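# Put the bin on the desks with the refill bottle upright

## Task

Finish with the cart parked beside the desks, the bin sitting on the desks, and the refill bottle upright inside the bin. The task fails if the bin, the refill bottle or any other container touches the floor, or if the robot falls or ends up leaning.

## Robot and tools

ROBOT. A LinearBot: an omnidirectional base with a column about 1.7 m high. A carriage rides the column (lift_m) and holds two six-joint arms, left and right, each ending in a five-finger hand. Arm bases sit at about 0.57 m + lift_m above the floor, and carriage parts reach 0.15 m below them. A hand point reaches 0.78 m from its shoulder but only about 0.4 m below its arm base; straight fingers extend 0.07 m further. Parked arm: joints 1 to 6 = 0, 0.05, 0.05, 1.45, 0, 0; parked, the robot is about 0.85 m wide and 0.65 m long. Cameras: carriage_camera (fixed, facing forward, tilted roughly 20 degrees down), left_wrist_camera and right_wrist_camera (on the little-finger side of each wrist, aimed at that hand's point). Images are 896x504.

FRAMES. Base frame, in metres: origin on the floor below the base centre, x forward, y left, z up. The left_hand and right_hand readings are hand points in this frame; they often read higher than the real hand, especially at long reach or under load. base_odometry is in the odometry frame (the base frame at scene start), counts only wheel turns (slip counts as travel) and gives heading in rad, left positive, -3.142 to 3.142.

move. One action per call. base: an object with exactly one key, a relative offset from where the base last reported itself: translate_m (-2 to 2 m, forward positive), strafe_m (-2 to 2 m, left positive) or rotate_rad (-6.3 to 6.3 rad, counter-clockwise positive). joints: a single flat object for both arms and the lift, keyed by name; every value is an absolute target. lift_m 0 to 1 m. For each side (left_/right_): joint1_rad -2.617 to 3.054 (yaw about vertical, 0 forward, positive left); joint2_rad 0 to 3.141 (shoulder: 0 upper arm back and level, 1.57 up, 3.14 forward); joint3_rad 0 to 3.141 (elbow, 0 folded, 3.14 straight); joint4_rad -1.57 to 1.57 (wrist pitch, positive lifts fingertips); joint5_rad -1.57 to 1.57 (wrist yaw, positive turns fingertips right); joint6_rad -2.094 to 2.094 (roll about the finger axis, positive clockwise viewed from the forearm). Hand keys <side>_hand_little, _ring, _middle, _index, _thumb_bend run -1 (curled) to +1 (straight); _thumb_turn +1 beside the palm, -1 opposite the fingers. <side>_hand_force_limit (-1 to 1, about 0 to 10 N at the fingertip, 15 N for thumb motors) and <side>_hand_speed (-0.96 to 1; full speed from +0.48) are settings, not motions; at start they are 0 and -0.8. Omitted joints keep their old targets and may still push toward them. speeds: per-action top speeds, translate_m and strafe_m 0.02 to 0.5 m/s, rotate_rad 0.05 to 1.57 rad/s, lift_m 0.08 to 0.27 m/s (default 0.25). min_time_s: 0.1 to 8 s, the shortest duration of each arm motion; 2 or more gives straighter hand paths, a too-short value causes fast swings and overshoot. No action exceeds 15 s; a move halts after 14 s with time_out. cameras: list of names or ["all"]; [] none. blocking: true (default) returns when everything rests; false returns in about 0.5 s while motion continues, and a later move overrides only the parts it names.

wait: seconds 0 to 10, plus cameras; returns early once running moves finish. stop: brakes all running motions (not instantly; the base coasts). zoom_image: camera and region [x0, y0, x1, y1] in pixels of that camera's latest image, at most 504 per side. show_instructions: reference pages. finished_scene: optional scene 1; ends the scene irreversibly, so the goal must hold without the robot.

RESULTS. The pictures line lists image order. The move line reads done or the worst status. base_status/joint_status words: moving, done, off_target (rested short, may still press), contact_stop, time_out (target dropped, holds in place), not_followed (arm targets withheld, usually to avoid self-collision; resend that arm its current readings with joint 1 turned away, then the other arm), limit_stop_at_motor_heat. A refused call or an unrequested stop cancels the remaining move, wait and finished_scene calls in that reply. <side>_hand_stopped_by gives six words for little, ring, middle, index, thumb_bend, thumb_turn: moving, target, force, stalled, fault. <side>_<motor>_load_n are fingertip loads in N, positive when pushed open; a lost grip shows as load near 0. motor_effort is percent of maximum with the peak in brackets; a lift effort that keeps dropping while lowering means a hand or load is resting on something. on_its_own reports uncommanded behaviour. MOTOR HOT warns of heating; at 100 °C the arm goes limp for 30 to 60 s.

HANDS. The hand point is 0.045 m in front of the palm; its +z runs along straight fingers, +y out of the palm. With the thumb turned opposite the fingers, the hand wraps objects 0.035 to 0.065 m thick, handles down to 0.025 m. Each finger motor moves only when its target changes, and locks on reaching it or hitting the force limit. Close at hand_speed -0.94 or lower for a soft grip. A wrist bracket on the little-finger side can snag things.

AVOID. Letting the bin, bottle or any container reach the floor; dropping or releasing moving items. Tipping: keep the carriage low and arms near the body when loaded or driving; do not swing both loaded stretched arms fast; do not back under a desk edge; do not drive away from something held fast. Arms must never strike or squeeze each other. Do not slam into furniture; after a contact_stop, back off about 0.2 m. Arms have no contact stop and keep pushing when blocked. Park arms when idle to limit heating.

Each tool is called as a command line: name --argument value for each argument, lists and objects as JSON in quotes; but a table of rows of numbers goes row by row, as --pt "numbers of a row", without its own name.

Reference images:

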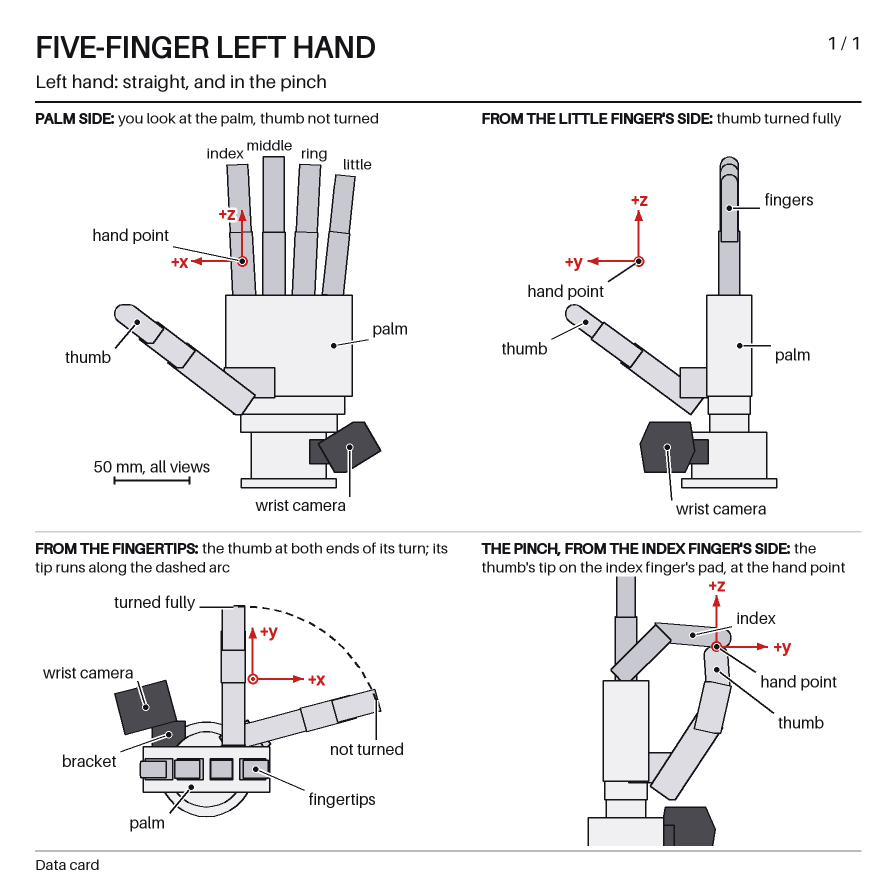

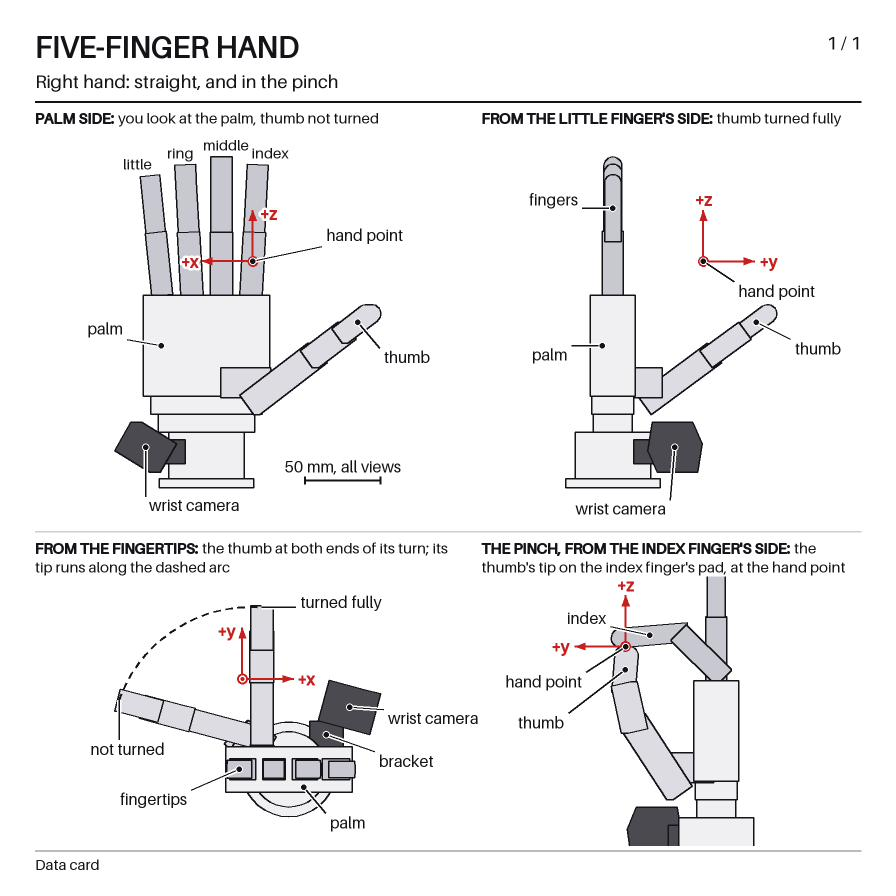

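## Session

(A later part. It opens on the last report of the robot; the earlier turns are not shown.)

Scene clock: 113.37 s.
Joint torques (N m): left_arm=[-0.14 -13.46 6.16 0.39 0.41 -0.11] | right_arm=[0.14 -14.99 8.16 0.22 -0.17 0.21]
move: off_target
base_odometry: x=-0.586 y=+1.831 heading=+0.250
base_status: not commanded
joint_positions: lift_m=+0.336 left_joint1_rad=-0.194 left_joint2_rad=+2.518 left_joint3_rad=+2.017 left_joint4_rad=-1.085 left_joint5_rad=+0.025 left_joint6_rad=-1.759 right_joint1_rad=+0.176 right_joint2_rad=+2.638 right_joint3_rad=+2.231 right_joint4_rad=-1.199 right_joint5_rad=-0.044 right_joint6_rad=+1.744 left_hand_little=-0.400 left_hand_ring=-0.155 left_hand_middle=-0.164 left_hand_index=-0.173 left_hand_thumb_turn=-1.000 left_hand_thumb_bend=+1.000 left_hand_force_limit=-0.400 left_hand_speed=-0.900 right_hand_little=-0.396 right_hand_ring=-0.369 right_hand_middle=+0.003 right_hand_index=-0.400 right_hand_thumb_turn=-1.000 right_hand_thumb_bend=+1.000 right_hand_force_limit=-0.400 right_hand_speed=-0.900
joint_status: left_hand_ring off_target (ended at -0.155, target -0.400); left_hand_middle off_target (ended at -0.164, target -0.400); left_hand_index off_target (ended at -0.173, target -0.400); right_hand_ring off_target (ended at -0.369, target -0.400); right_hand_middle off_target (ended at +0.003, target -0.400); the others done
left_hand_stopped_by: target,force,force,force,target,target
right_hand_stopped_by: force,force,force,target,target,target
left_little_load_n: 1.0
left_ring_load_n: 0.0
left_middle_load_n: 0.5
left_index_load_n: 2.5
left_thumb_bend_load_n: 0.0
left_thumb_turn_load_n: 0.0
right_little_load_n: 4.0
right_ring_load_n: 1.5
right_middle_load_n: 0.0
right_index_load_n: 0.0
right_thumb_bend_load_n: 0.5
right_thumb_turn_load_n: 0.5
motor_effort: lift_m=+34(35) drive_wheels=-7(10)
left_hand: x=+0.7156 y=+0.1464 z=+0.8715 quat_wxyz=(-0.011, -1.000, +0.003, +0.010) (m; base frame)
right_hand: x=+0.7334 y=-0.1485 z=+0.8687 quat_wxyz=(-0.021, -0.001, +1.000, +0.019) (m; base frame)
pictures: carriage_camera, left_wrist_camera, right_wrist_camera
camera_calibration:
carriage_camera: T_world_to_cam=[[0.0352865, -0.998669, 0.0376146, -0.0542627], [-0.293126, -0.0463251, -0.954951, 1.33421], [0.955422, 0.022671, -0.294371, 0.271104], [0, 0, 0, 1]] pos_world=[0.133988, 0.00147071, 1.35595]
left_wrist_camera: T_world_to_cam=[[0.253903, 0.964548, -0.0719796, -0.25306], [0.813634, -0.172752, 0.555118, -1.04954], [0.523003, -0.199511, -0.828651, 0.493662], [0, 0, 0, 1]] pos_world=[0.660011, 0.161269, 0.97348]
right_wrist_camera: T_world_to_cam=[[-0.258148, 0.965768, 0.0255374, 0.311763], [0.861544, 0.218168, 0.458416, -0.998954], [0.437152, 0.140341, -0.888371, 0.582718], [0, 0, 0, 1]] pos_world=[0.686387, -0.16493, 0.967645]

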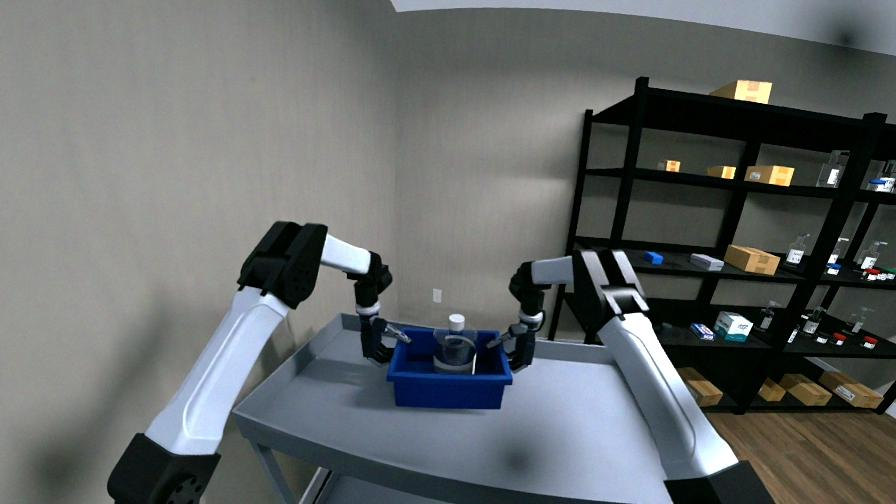

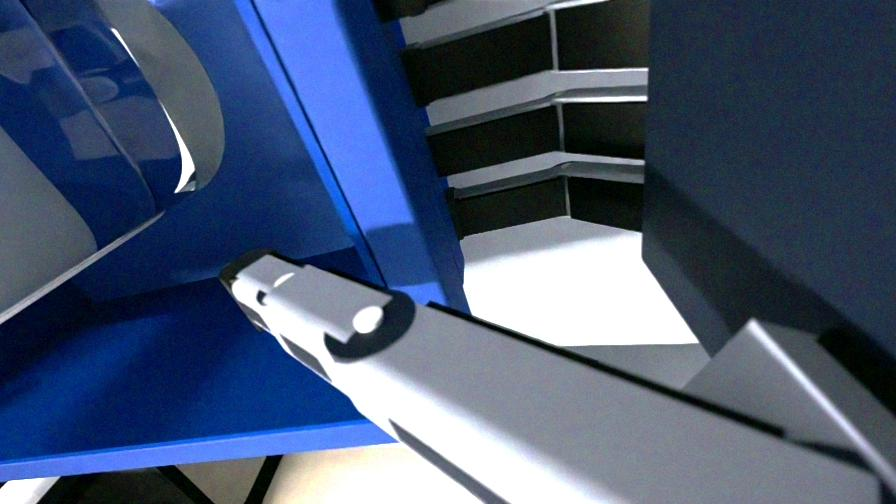

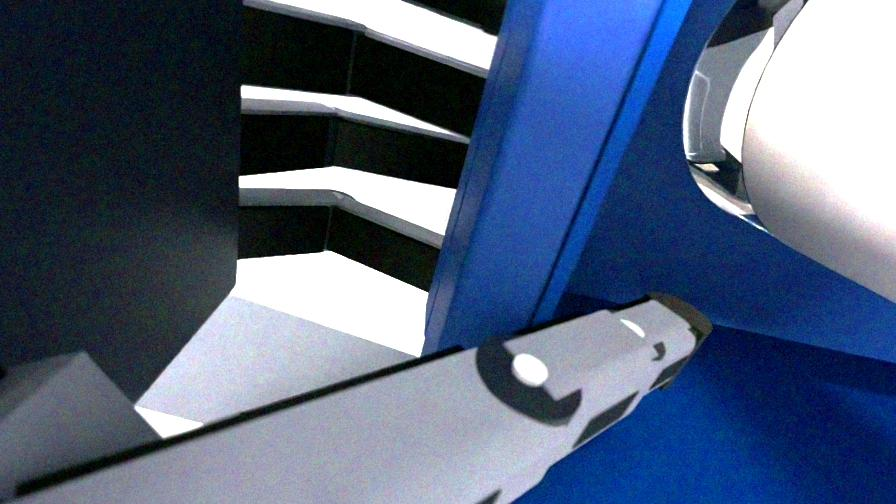

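move --joints '{"left_hand_thumb_bend": -0.5, "right_hand_thumb_bend": -0.5}' --cameras '["left_wrist_camera", "right_wrist_camera"]'

move --joints '{"left_hand_little": -0.5, "left_hand_ring": -0.5, "left_hand_middle": -0.5, "left_hand_index": -0.5, "right_hand_little": -0.5, "right_hand_ring": -0.5, "right_hand_middle": -0.5, "right_hand_index": -0.5}' --cameras '["all"]'

Scene clock: 119.93 s.
Joint torques (N m): left_arm=[-0.13 -13.48 6.16 0.38 0.41 -0.12] | right_arm=[0.09 -15.02 8.18 0.2 -0.15 0.2]
move: off_target
base_odometry: x=-0.586 y=+1.831 heading=+0.250
base_status: not commanded
joint_positions: lift_m=+0.336 left_joint1_rad=-0.194 left_joint2_rad=+2.518 left_joint3_rad=+2.017 left_joint4_rad=-1.085 left_joint5_rad=+0.025 left_joint6_rad=-1.759 right_joint1_rad=+0.176 right_joint2_rad=+2.638 right_joint3_rad=+2.231 right_joint4_rad=-1.199 right_joint5_rad=-0.043 right_joint6_rad=+1.743 left_hand_little=-0.400 left_hand_ring=-0.155 left_hand_middle=-0.164 left_hand_index=-0.173 left_hand_thumb_turn=-1.000 left_hand_thumb_bend=+0.697 left_hand_force_limit=-0.400 left_hand_speed=-0.900 right_hand_little=-0.396 right_hand_ring=-0.369 right_hand_middle=+0.003 right_hand_index=-0.400 right_hand_thumb_turn=-1.000 right_hand_thumb_bend=+0.985 right_hand_force_limit=-0.400 right_hand_speed=-0.900
joint_status: left_hand_thumb_bend off_target (ended at +0.697, target -0.500); right_hand_thumb_bend off_target (ended at +0.985, target -0.500)
left_hand_stopped_by: target,force,force,force,force,target
right_hand_stopped_by: force,force,force,target,force,target
left_little_load_n: 2.0
left_ring_load_n: 0.0
left_middle_load_n: 1.0
left_index_load_n: 4.0
left_thumb_bend_load_n: 5.0
left_thumb_turn_load_n: 0.0
right_little_load_n: 4.5
right_ring_load_n: 2.0
right_middle_load_n: 0.5
right_index_load_n: 0.0
right_thumb_bend_load_n: 4.5
right_thumb_turn_load_n: 0.5
motor_effort: lift_m=+34(35) drive_wheels=-5(9)
left_hand: x=+0.7156 y=+0.1465 z=+0.8715 quat_wxyz=(-0.011, -1.000, +0.003, +0.010) (m; base frame)
right_hand: x=+0.7334 y=-0.1487 z=+0.8687 quat_wxyz=(-0.021, -0.001, +1.000, +0.018) (m; base frame)
pictures: left_wrist_camera, right_wrist_camera
camera_calibration:
left_wrist_camera: T_world_to_cam=[[0.253902, 0.964575, -0.0716112, -0.253422], [0.813569, -0.172938, 0.555156, -1.04951], [0.523105, -0.199216, -0.828658, 0.493552], [0, 0, 0, 1]] pos_world=[0.660011, 0.161269, 0.973478]
right_wrist_camera: T_world_to_cam=[[-0.259337, 0.965479, 0.0243922, 0.313736], [0.861002, 0.219684, 0.458709, -0.998551], [0.437515, 0.139962, -0.888252, 0.582218], [0, 0, 0, 1]] pos_world=[0.686389, -0.165028, 0.967547]

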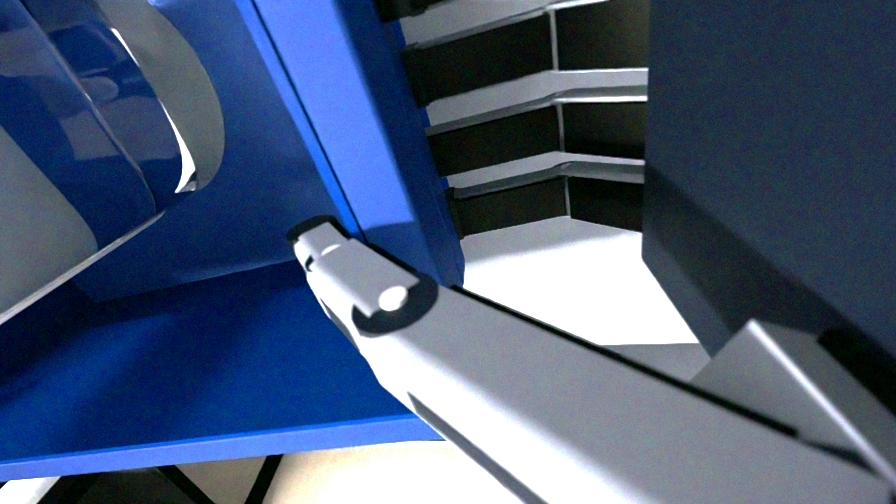

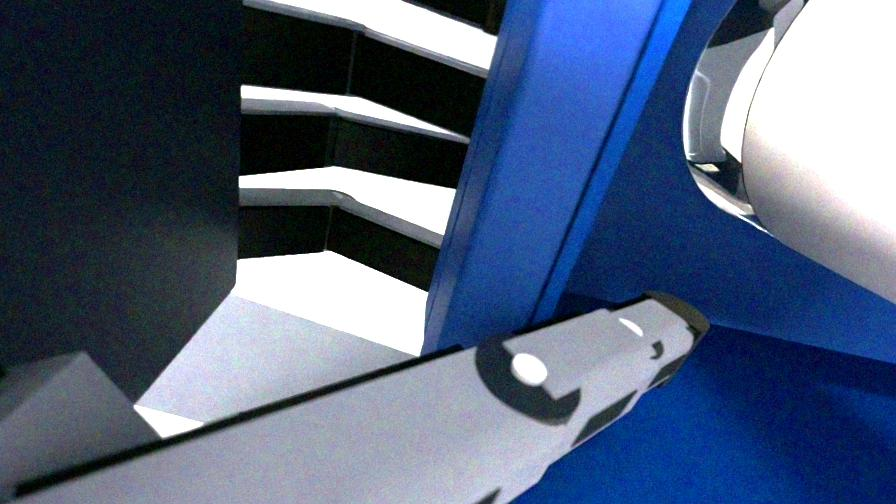

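Scene clock: 120.77 s.
Joint torques (N m): left_arm=[-0.14 -13.46 6.15 0.38 0.42 -0.12] | right_arm=[0.03 -15.02 8.16 0.19 -0.2 0.21]
move: off_target
base_odometry: x=-0.586 y=+1.831 heading=+0.250
base_status: not commanded
joint_positions: lift_m=+0.336 left_joint1_rad=-0.194 left_joint2_rad=+2.518 left_joint3_rad=+2.017 left_joint4_rad=-1.085 left_joint5_rad=+0.024 left_joint6_rad=-1.759 right_joint1_rad=+0.176 right_joint2_rad=+2.638 right_joint3_rad=+2.231 right_joint4_rad=-1.198 right_joint5_rad=-0.041 right_joint6_rad=+1.743 left_hand_little=-0.500 left_hand_ring=-0.172 left_hand_middle=-0.171 left_hand_index=-0.173 left_hand_thumb_turn=-1.000 left_hand_thumb_bend=+0.697 left_hand_force_limit=-0.400 left_hand_speed=-0.900 right_hand_little=-0.396 right_hand_ring=-0.377 right_hand_middle=-0.013 right_hand_index=-0.426 right_hand_thumb_turn=-1.000 right_hand_thumb_bend=+0.985 right_hand_force_limit=-0.400 right_hand_speed=-0.900
joint_status: left_hand_ring off_target (ended at -0.172, target -0.500); left_hand_middle off_target (ended at -0.171, target -0.500); left_hand_index off_target (ended at -0.173, target -0.500); right_hand_little off_target (ended at -0.396, target -0.500); right_hand_ring off_target (ended at -0.377, target -0.500); right_hand_middle off_target (ended at -0.013, target -0.500); right_hand_index off_target (ended at -0.426, target -0.500); the others done
left_hand_stopped_by: target,force,force,force,force,target
right_hand_stopped_by: force,force,force,force,force,target
left_little_load_n: 0.0
left_ring_load_n: 4.0
left_middle_load_n: 5.0
left_index_load_n: 2.0
left_thumb_bend_load_n: 5.5
left_thumb_turn_load_n: 0.5
right_little_load_n: 3.0
right_ring_load_n: 3.0
right_middle_load_n: 2.0
right_index_load_n: 5.5
right_thumb_bend_load_n: 5.0
right_thumb_turn_load_n: 1.0
motor_effort: lift_m=+33(34) drive_wheels=-3(8)
left_hand: x=+0.7156 y=+0.1467 z=+0.8714 quat_wxyz=(-0.010, -1.000, +0.003, +0.010) (m; base frame)
right_hand: x=+0.7336 y=-0.1489 z=+0.8686 quat_wxyz=(-0.020, -0.001, +1.000, +0.017) (m; base frame)
pictures: carriage_camera, left_wrist_camera, right_wrist_camera
camera_calibration:
carriage_camera: T_world_to_cam=[[0.0352865, -0.998669, 0.0376146, -0.0542627], [-0.293126, -0.0463251, -0.954951, 1.33421], [0.955422, 0.022671, -0.294371, 0.271104], [0, 0, 0, 1]] pos_world=[0.133988, 0.00147071, 1.35595]
left_wrist_camera: T_world_to_cam=[[0.253934, 0.964646, -0.0705331, -0.254607], [0.813484, -0.173555, 0.555087, -1.04921], [0.523222, -0.198333, -0.828796, 0.493402], [0, 0, 0, 1]] pos_world=[0.660011, 0.161367, 0.973375]
right_wrist_camera: T_world_to_cam=[[-0.259374, 0.965508, 0.0227889, 0.315443], [0.8607, 0.220386, 0.45894, -0.998517], [0.438088, 0.138652, -0.888175, 0.581506], [0, 0, 0, 1]] pos_world=[0.68649, -0.16513, 0.96755]

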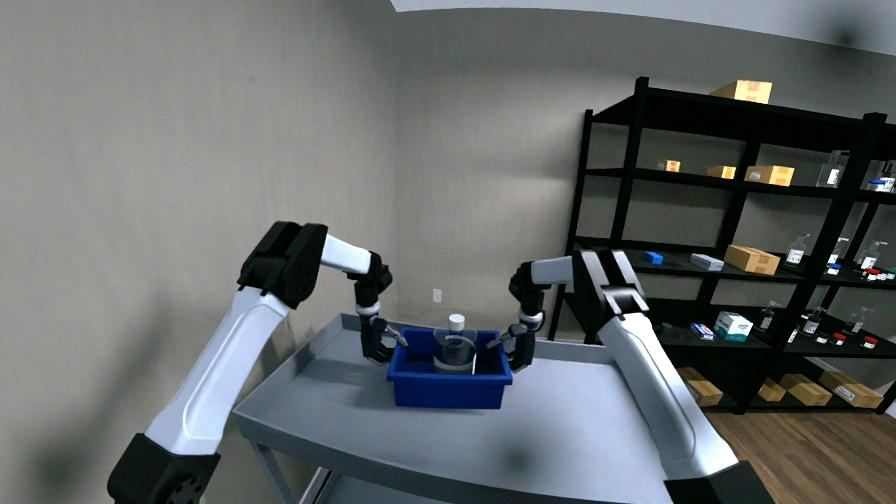

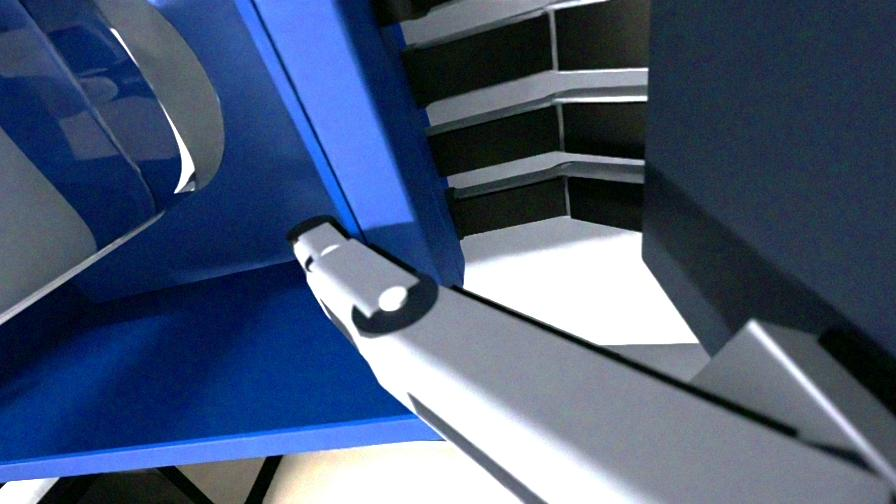

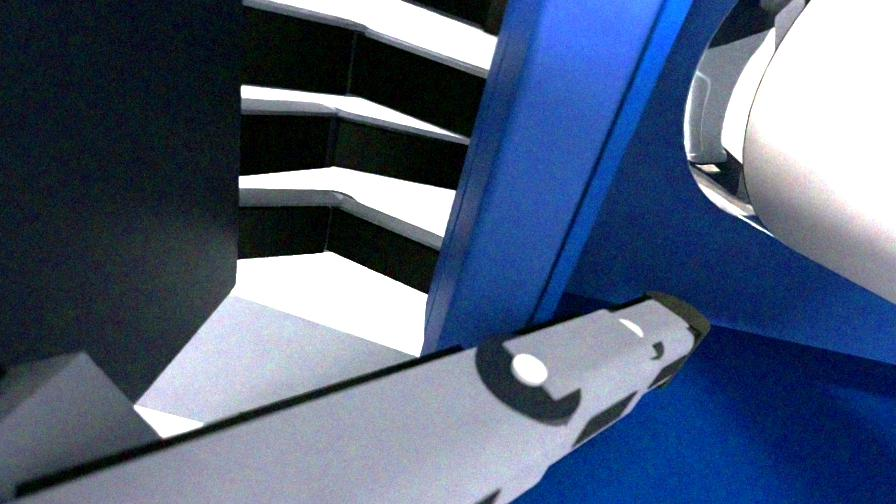

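move --joints '{"lift_m": 0.37}' --speeds '{"lift_m": 0.08}' --cameras '["all"]'

Scene clock: 121.93 s.
Joint torques (N m): left_arm=[0.06 -15.12 6.16 0.24 0.58 -0.11] | right_arm=[-0.51 -16.39 8.21 -0.02 -0.47 0.19]
move: done
base_odometry: x=-0.586 y=+1.831 heading=+0.250
base_status: not commanded
joint_positions: lift_m=+0.370 left_joint1_rad=-0.196 left_joint2_rad=+2.538 left_joint3_rad=+2.017 left_joint4_rad=-1.072 left_joint5_rad=+0.008 left_joint6_rad=-1.759 right_joint1_rad=+0.183 right_joint2_rad=+2.652 right_joint3_rad=+2.231 right_joint4_rad=-1.174 right_joint5_rad=-0.013 right_joint6_rad=+1.744 left_hand_little=-0.500 left_hand_ring=-0.171 left_hand_middle=-0.171 left_hand_index=-0.173 left_hand_thumb_turn=-1.000 left_hand_thumb_bend=+0.696 left_hand_force_limit=-0.400 left_hand_speed=-0.900 right_hand_little=-0.396 right_hand_ring=-0.377 right_hand_middle=-0.014 right_hand_index=-0.425 right_hand_thumb_turn=-1.000 right_hand_thumb_bend=+0.985 right_hand_force_limit=-0.400 right_hand_speed=-0.900
joint_status: all done
left_hand_stopped_by: target,force,force,force,force,target
right_hand_stopped_by: force,force,force,force,force,target
left_little_load_n: 0.0
left_ring_load_n: 7.5
left_middle_load_n: 4.0
left_index_load_n: 0.0
left_thumb_bend_load_n: 2.5
left_thumb_turn_load_n: 0.0
right_little_load_n: 7.0
right_ring_load_n: 4.5
right_middle_load_n: 0.0
right_index_load_n: 4.0
right_thumb_bend_load_n: 3.5
right_thumb_turn_load_n: -0.5
motor_effort: lift_m=+35(40) drive_wheels=-8(9)
left_hand: x=+0.7157 y=+0.1487 z=+0.8951 quat_wxyz=(-0.002, -1.000, +0.004, +0.012) (m; base frame)
right_hand: x=+0.7373 y=-0.1498 z=+0.8944 quat_wxyz=(-0.013, -0.005, +1.000, +0.005) (m; base frame)
pictures: carriage_camera, left_wrist_camera, right_wrist_camera
camera_calibration:
carriage_camera: T_world_to_cam=[[0.0352865, -0.998669, 0.0376146, -0.0555379], [-0.293126, -0.0463251, -0.954951, 1.36658], [0.955422, 0.022671, -0.294371, 0.281083], [0, 0, 0, 1]] pos_world=[0.133988, 0.00147071, 1.38985]
left_wrist_camera: T_world_to_cam=[[0.255854, 0.96515, -0.054992, -0.270255], [0.815077, -0.184785, 0.549094, -1.05622], [0.519797, -0.185311, -0.833949, 0.518546], [0, 0, 0, 1]] pos_world=[0.66051, 0.161755, 0.997545]
right_wrist_camera: T_world_to_cam=[[-0.26686, 0.963718, -0.00582616, 0.347499], [0.851806, 0.23869, 0.466319, -1.01065], [0.450791, 0.119479, -0.884597, 0.587395], [0, 0, 0, 1]] pos_world=[0.688817, -0.163841, 0.992917]

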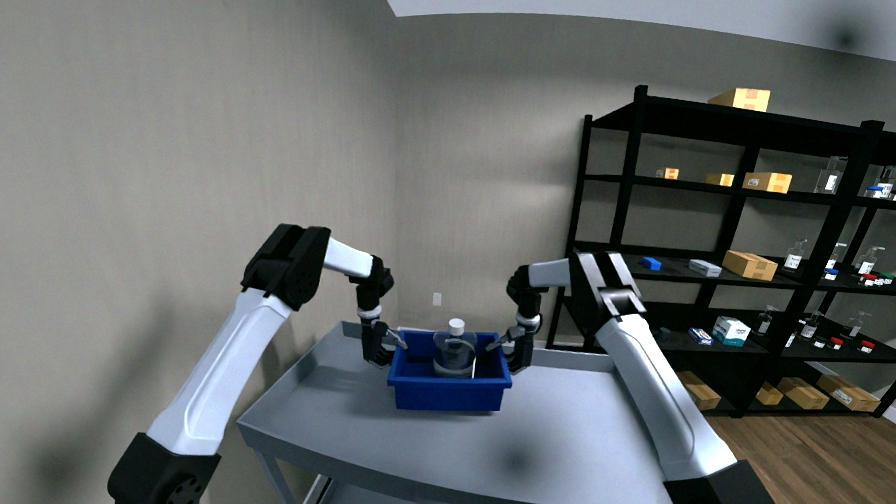

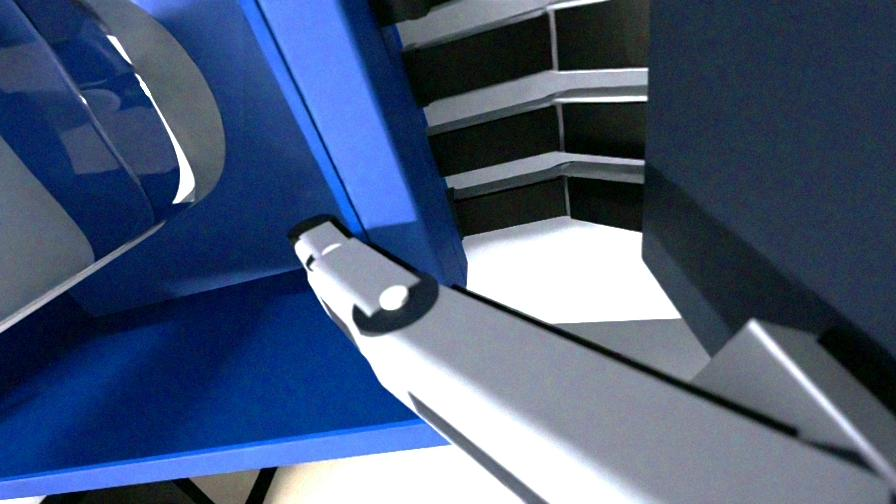

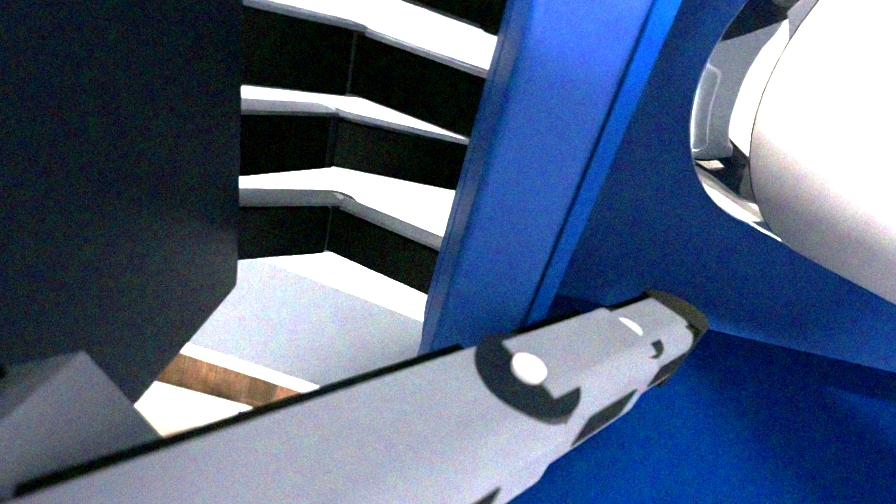

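move --joints '{"lift_m": 0.42}' --speeds '{"lift_m": 0.08}' --cameras '["all"]'

Scene clock: 123.00 s.
Joint torques (N m): left_arm=[0.09 -15.46 6.05 0.23 0.58 -0.11] | right_arm=[-0.55 -16.92 8.28 -0.03 -0.43 0.22]
move: done
base_odometry: x=-0.586 y=+1.831 heading=+0.250
base_status: not commanded
joint_positions: lift_m=+0.420 left_joint1_rad=-0.196 left_joint2_rad=+2.543 left_joint3_rad=+2.017 left_joint4_rad=-1.070 left_joint5_rad=+0.007 left_joint6_rad=-1.759 right_joint1_rad=+0.183 right_joint2_rad=+2.656 right_joint3_rad=+2.231 right_joint4_rad=-1.170 right_joint5_rad=-0.012 right_joint6_rad=+1.744 left_hand_little=-0.500 left_hand_ring=-0.171 left_hand_middle=-0.171 left_hand_index=-0.173 left_hand_thumb_turn=-1.000 left_hand_thumb_bend=+0.696 left_hand_force_limit=-0.400 left_hand_speed=-0.900 right_hand_little=-0.396 right_hand_ring=-0.377 right_hand_middle=-0.014 right_hand_index=-0.425 right_hand_thumb_turn=-1.000 right_hand_thumb_bend=+0.985 right_hand_force_limit=-0.400 right_hand_speed=-0.900
joint_status: all done
left_hand_stopped_by: target,force,force,force,force,target
right_hand_stopped_by: force,force,force,force,force,target
left_little_load_n: 0.0
left_ring_load_n: 8.0
left_middle_load_n: 3.5
left_index_load_n: 0.0
left_thumb_bend_load_n: 2.5
left_thumb_turn_load_n: 0.0
right_little_load_n: 7.0
right_ring_load_n: 4.5
right_middle_load_n: 0.5
right_index_load_n: 4.0
right_thumb_bend_load_n: 3.0
right_thumb_turn_load_n: -0.5
motor_effort: lift_m=+35(41) drive_wheels=-8(8)
left_hand: x=+0.7155 y=+0.1487 z=+0.9428 quat_wxyz=(-0.001, -1.000, +0.004, +0.013) (m; base frame)
right_hand: x=+0.7375 y=-0.1499 z=+0.9422 quat_wxyz=(-0.013, -0.005, +1.000, +0.004) (m; base frame)
pictures: carriage_camera, left_wrist_camera, right_wrist_camera
camera_calibration:
carriage_camera: T_world_to_cam=[[0.0352865, -0.998669, 0.0376146, -0.0574186], [-0.293126, -0.0463251, -0.954951, 1.41433], [0.955422, 0.022671, -0.294371, 0.295802], [0, 0, 0, 1]] pos_world=[0.133988, 0.00147071, 1.43985]
left_wrist_camera: T_world_to_cam=[[0.255719, 0.965219, -0.0544056, -0.268038], [0.816254, -0.185413, 0.547129, -1.08103], [0.518012, -0.18432, -0.835278, 0.560851], [0, 0, 0, 1]] pos_world=[0.660412, 0.161653, 1.04535]
right_wrist_camera: T_world_to_cam=[[-0.267242, 0.963602, -0.00729772, 0.349609], [0.851938, 0.239799, 0.465508, -1.03226], [0.450314, 0.118186, -0.885014, 0.630315], [0, 0, 0, 1]] pos_world=[0.689016, -0.163842, 1.04092]

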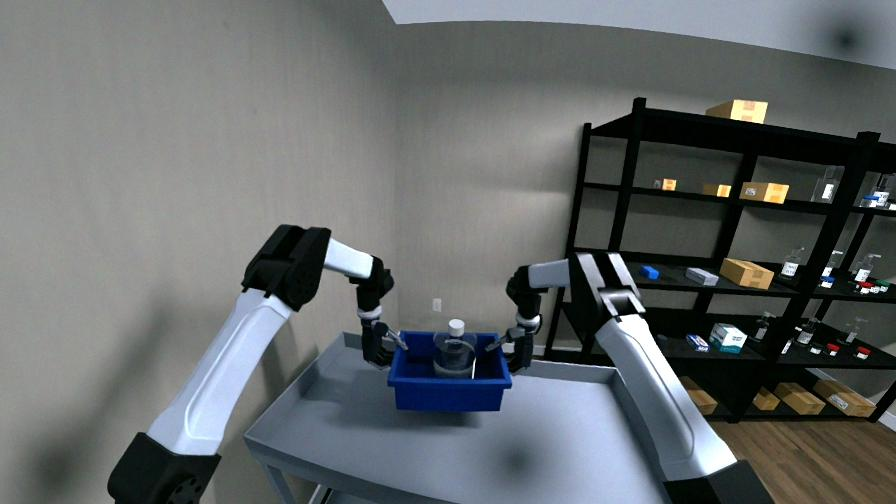

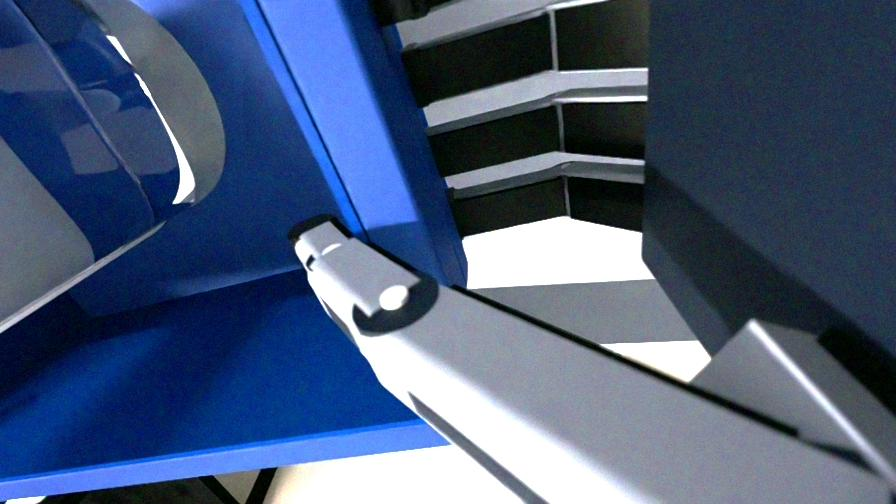

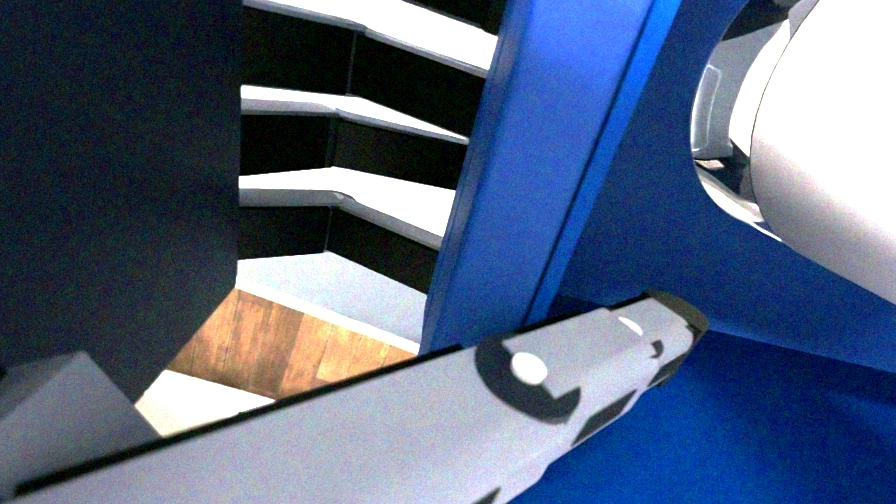

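move --joints '{"lift_m": 0.55}' --speeds '{"lift_m": 0.12}'

move --base '{"translate_m": -0.27}' --speeds '{"translate_m": 0.15}' --cameras '["all"]'

Scene clock: 125.37 s.
Joint torques (N m): left_arm=[0.05 -15.99 6.28 0.16 0.56 -0.1] | right_arm=[-0.49 -17.25 8.12 -0.08 -0.46 0.23]
move: done
base_odometry: x=-0.586 y=+1.831 heading=+0.250
base_status: not commanded
joint_positions: lift_m=+0.550 left_joint1_rad=-0.196 left_joint2_rad=+2.549 left_joint3_rad=+2.014 left_joint4_rad=-1.064 left_joint5_rad=+0.007 left_joint6_rad=-1.760 right_joint1_rad=+0.184 right_joint2_rad=+2.661 right_joint3_rad=+2.231 right_joint4_rad=-1.167 right_joint5_rad=-0.011 right_joint6_rad=+1.743 left_hand_little=-0.500 left_hand_ring=-0.171 left_hand_middle=-0.171 left_hand_index=-0.173 left_hand_thumb_turn=-1.000 left_hand_thumb_bend=+0.696 left_hand_force_limit=-0.400 left_hand_speed=-0.900 right_hand_little=-0.396 right_hand_ring=-0.377 right_hand_middle=-0.014 right_hand_index=-0.425 right_hand_thumb_turn=-1.000 right_hand_thumb_bend=+0.985 right_hand_force_limit=-0.400 right_hand_speed=-0.900
joint_status: all done
left_hand_stopped_by: target,force,force,force,force,target
right_hand_stopped_by: force,force,force,force,force,target
left_little_load_n: 0.0
left_ring_load_n: 8.0
left_middle_load_n: 3.0
left_index_load_n: 0.0
left_thumb_bend_load_n: 2.0
left_thumb_turn_load_n: 0.0
right_little_load_n: 7.5
right_ring_load_n: 4.0
right_middle_load_n: 0.0
right_index_load_n: 4.0
right_thumb_bend_load_n: 3.0
right_thumb_turn_load_n: -1.0
motor_effort: lift_m=+35(42) drive_wheels=-7(9)
left_hand: x=+0.7149 y=+0.1488 z=+1.0693 quat_wxyz=(-0.001, -1.000, +0.004, +0.014) (m; base frame)
right_hand: x=+0.7372 y=-0.1496 z=+1.0697 quat_wxyz=(-0.014, -0.006, +1.000, +0.003) (m; base frame)
pictures: none

Scene clock: 128.17 s.
Joint torques (N m): left_arm=[0.09 -15.98 6.31 0.18 0.6 -0.1] | right_arm=[-0.59 -17.42 8.16 -0.07 -0.51 0.23]
move: done
base_odometry: x=-0.847 y=+1.764 heading=+0.249
base_status: done
joint_positions: lift_m=+0.550 left_joint1_rad=-0.197 left_joint2_rad=+2.549 left_joint3_rad=+2.014 left_joint4_rad=-1.062 left_joint5_rad=+0.005 left_joint6_rad=-1.760 right_joint1_rad=+0.184 right_joint2_rad=+2.661 right_joint3_rad=+2.231 right_joint4_rad=-1.166 right_joint5_rad=-0.010 right_joint6_rad=+1.743 left_hand_little=-0.500 left_hand_ring=-0.171 left_hand_middle=-0.171 left_hand_index=-0.173 left_hand_thumb_turn=-1.000 left_hand_thumb_bend=+0.696 left_hand_force_limit=-0.400 left_hand_speed=-0.900 right_hand_little=-0.396 right_hand_ring=-0.377 right_hand_middle=-0.014 right_hand_index=-0.425 right_hand_thumb_turn=-1.000 right_hand_thumb_bend=+0.985 right_hand_force_limit=-0.400 right_hand_speed=-0.900
joint_status: not commanded
left_hand_stopped_by: target,force,force,force,force,target
right_hand_stopped_by: force,force,force,force,force,target
left_little_load_n: 0.0
left_ring_load_n: 7.5
left_middle_load_n: 3.5
left_index_load_n: 0.0
left_thumb_bend_load_n: 2.0
left_thumb_turn_load_n: 0.0
right_little_load_n: 7.5
right_ring_load_n: 4.5
right_middle_load_n: 0.5
right_index_load_n: 4.0
right_thumb_bend_load_n: 3.0
right_thumb_turn_load_n: -1.0
motor_effort: lift_m=+35(36) drive_wheels=+0(19)
left_hand: x=+0.7154 y=+0.1490 z=+1.0692 quat_wxyz=(+0.000, -1.000, +0.004, +0.013) (m; base frame)
right_hand: x=+0.7376 y=-0.1495 z=+1.0698 quat_wxyz=(-0.013, -0.006, +1.000, +0.003) (m; base frame)
pictures: carriage_camera, left_wrist_camera, right_wrist_camera
camera_calibration:
carriage_camera: T_world_to_cam=[[0.0352865, -0.998669, 0.0376146, -0.0623085], [-0.293126, -0.0463251, -0.954951, 1.53847], [0.955422, 0.022671, -0.294371, 0.33407], [0, 0, 0, 1]] pos_world=[0.133988, 0.00147071, 1.56985]
left_wrist_camera: T_world_to_cam=[[0.255672, 0.965355, -0.052164, -0.263796], [0.81681, -0.186836, 0.545815, -1.14892], [0.51716, -0.182158, -0.83628, 0.667846], [0, 0, 0, 1]] pos_world=[0.660513, 0.16165, 1.17185]
right_wrist_camera: T_world_to_cam=[[-0.268814, 0.963153, -0.0087166, 0.352749], [0.851604, 0.241889, 0.465038, -1.0907], [0.450011, 0.117586, -0.885248, 0.743434], [0, 0, 0, 1]] pos_world=[0.689117, -0.163338, 1.16842]

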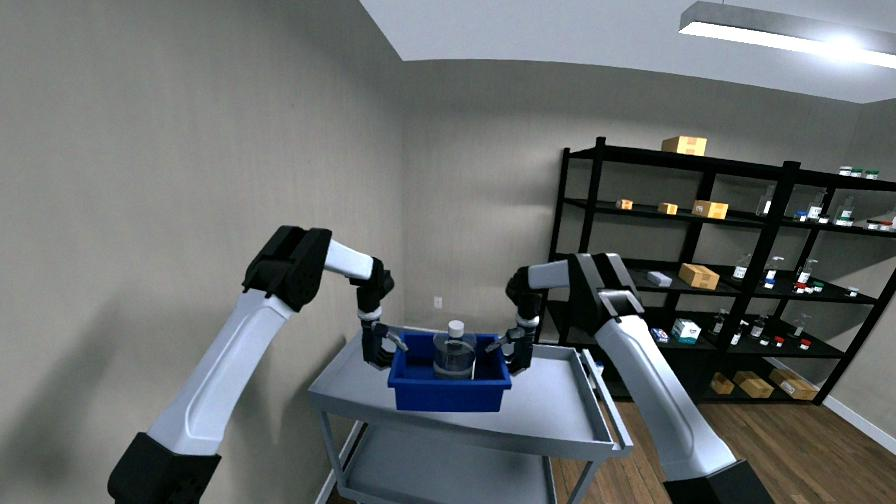

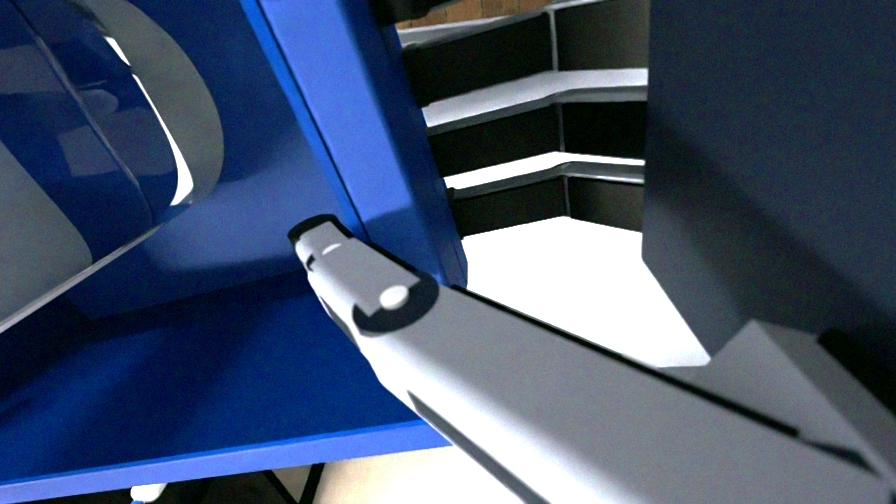

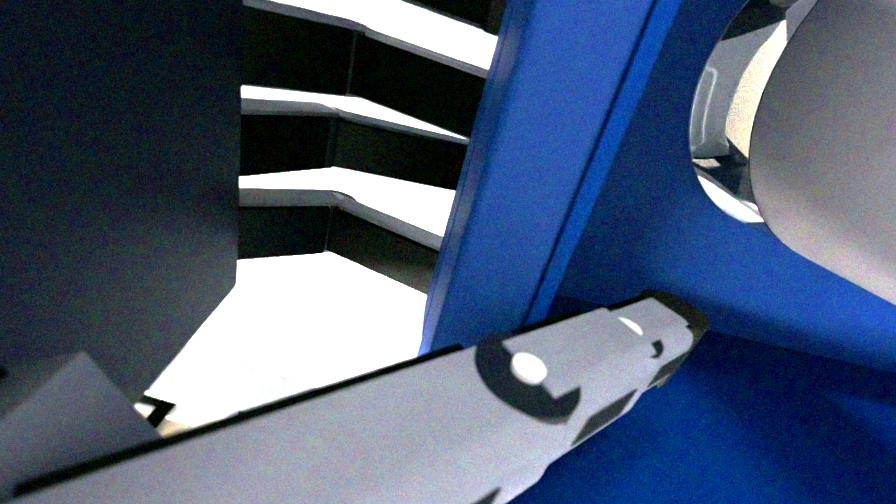

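move --base '{"rotate_rad": -3.24}' --speeds '{"rotate_rad": 0.6}' --cameras '["all"]'

Scene clock: 134.77 s.
Joint torques (N m): left_arm=[0.75 -15.99 6.3 0.13 0.65 -0.06] | right_arm=[-0.61 -17.42 8.2 -0.11 -0.55 0.24]
move: done
base_odometry: x=-0.847 y=+1.764 heading=-2.990
base_status: done
joint_positions: lift_m=+0.550 left_joint1_rad=-0.205 left_joint2_rad=+2.549 left_joint3_rad=+2.014 left_joint4_rad=-1.059 left_joint5_rad=+0.000 left_joint6_rad=-1.764 right_joint1_rad=+0.184 right_joint2_rad=+2.661 right_joint3_rad=+2.231 right_joint4_rad=-1.163 right_joint5_rad=-0.004 right_joint6_rad=+1.741 left_hand_little=-0.500 left_hand_ring=-0.171 left_hand_middle=-0.171 left_hand_index=-0.173 left_hand_thumb_turn=-1.000 left_hand_thumb_bend=+0.696 left_hand_force_limit=-0.400 left_hand_speed=-0.900 right_hand_little=-0.396 right_hand_ring=-0.377 right_hand_middle=-0.014 right_hand_index=-0.425 right_hand_thumb_turn=-1.000 right_hand_thumb_bend=+0.985 right_hand_force_limit=-0.400 right_hand_speed=-0.900
joint_status: not commanded
left_hand_stopped_by: target,force,force,force,force,target
right_hand_stopped_by: force,force,force,force,force,target
left_little_load_n: 0.0
left_ring_load_n: 7.5
left_middle_load_n: 3.0
left_index_load_n: 0.5
left_thumb_bend_load_n: 1.0
left_thumb_turn_load_n: -0.5
right_little_load_n: 8.0
right_ring_load_n: 4.5
right_middle_load_n: 0.0
right_index_load_n: 3.0
right_thumb_bend_load_n: 3.0
right_thumb_turn_load_n: -1.0
motor_effort: lift_m=+35(36) drive_wheels=+8(19)
left_hand: x=+0.7155 y=+0.1457 z=+1.0691 quat_wxyz=(+0.002, -1.000, +0.006, +0.011) (m; base frame)
right_hand: x=+0.7385 y=-0.1508 z=+1.0695 quat_wxyz=(-0.011, -0.007, +1.000, +0.000) (m; base frame)
pictures: carriage_camera, left_wrist_camera, right_wrist_camera
camera_calibration:
carriage_camera: T_world_to_cam=[[0.0352865, -0.998669, 0.0376146, -0.0623085], [-0.293126, -0.0463251, -0.954951, 1.53847], [0.955422, 0.022671, -0.294371, 0.33407], [0, 0, 0, 1]] pos_world=[0.133988, 0.00147071, 1.56985]
left_wrist_camera: T_world_to_cam=[[0.260477, 0.964338, -0.0469365, -0.2695], [0.813337, -0.192976, 0.548857, -1.14944], [0.520226, -0.18114, -0.834598, 0.662946], [0, 0, 0, 1]] pos_world=[0.660197, 0.158161, 1.17152]
right_wrist_camera: T_world_to_cam=[[-0.270306, 0.962651, -0.0154292, 0.362442], [0.849414, 0.245993, 0.466886, -1.09074], [0.453244, 0.113096, -0.884183, 0.738751], [0, 0, 0, 1]] pos_world=[0.689623, -0.164141, 1.16803]

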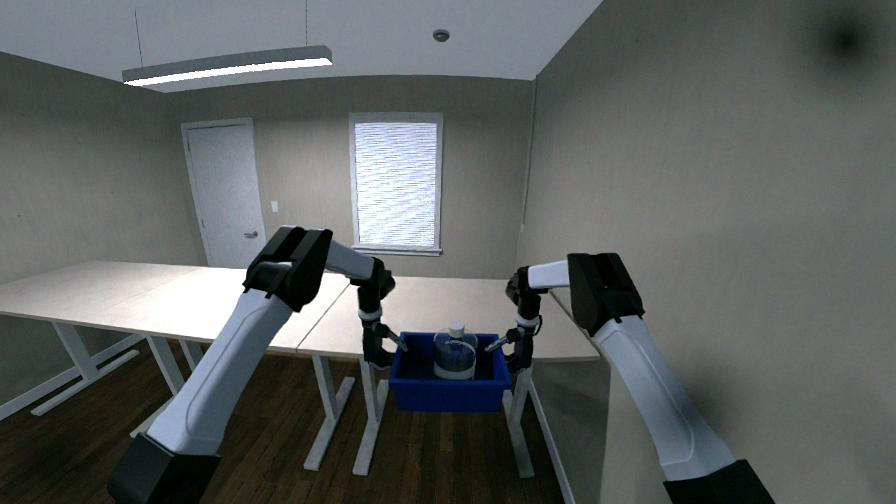

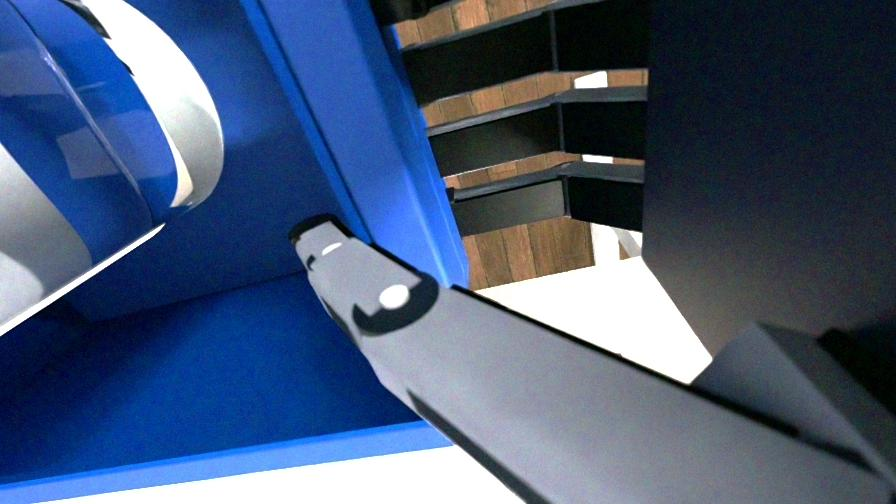

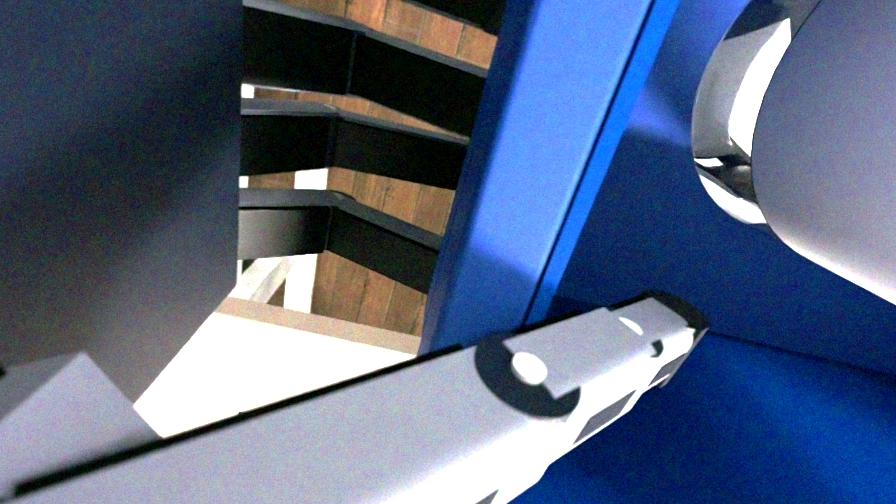

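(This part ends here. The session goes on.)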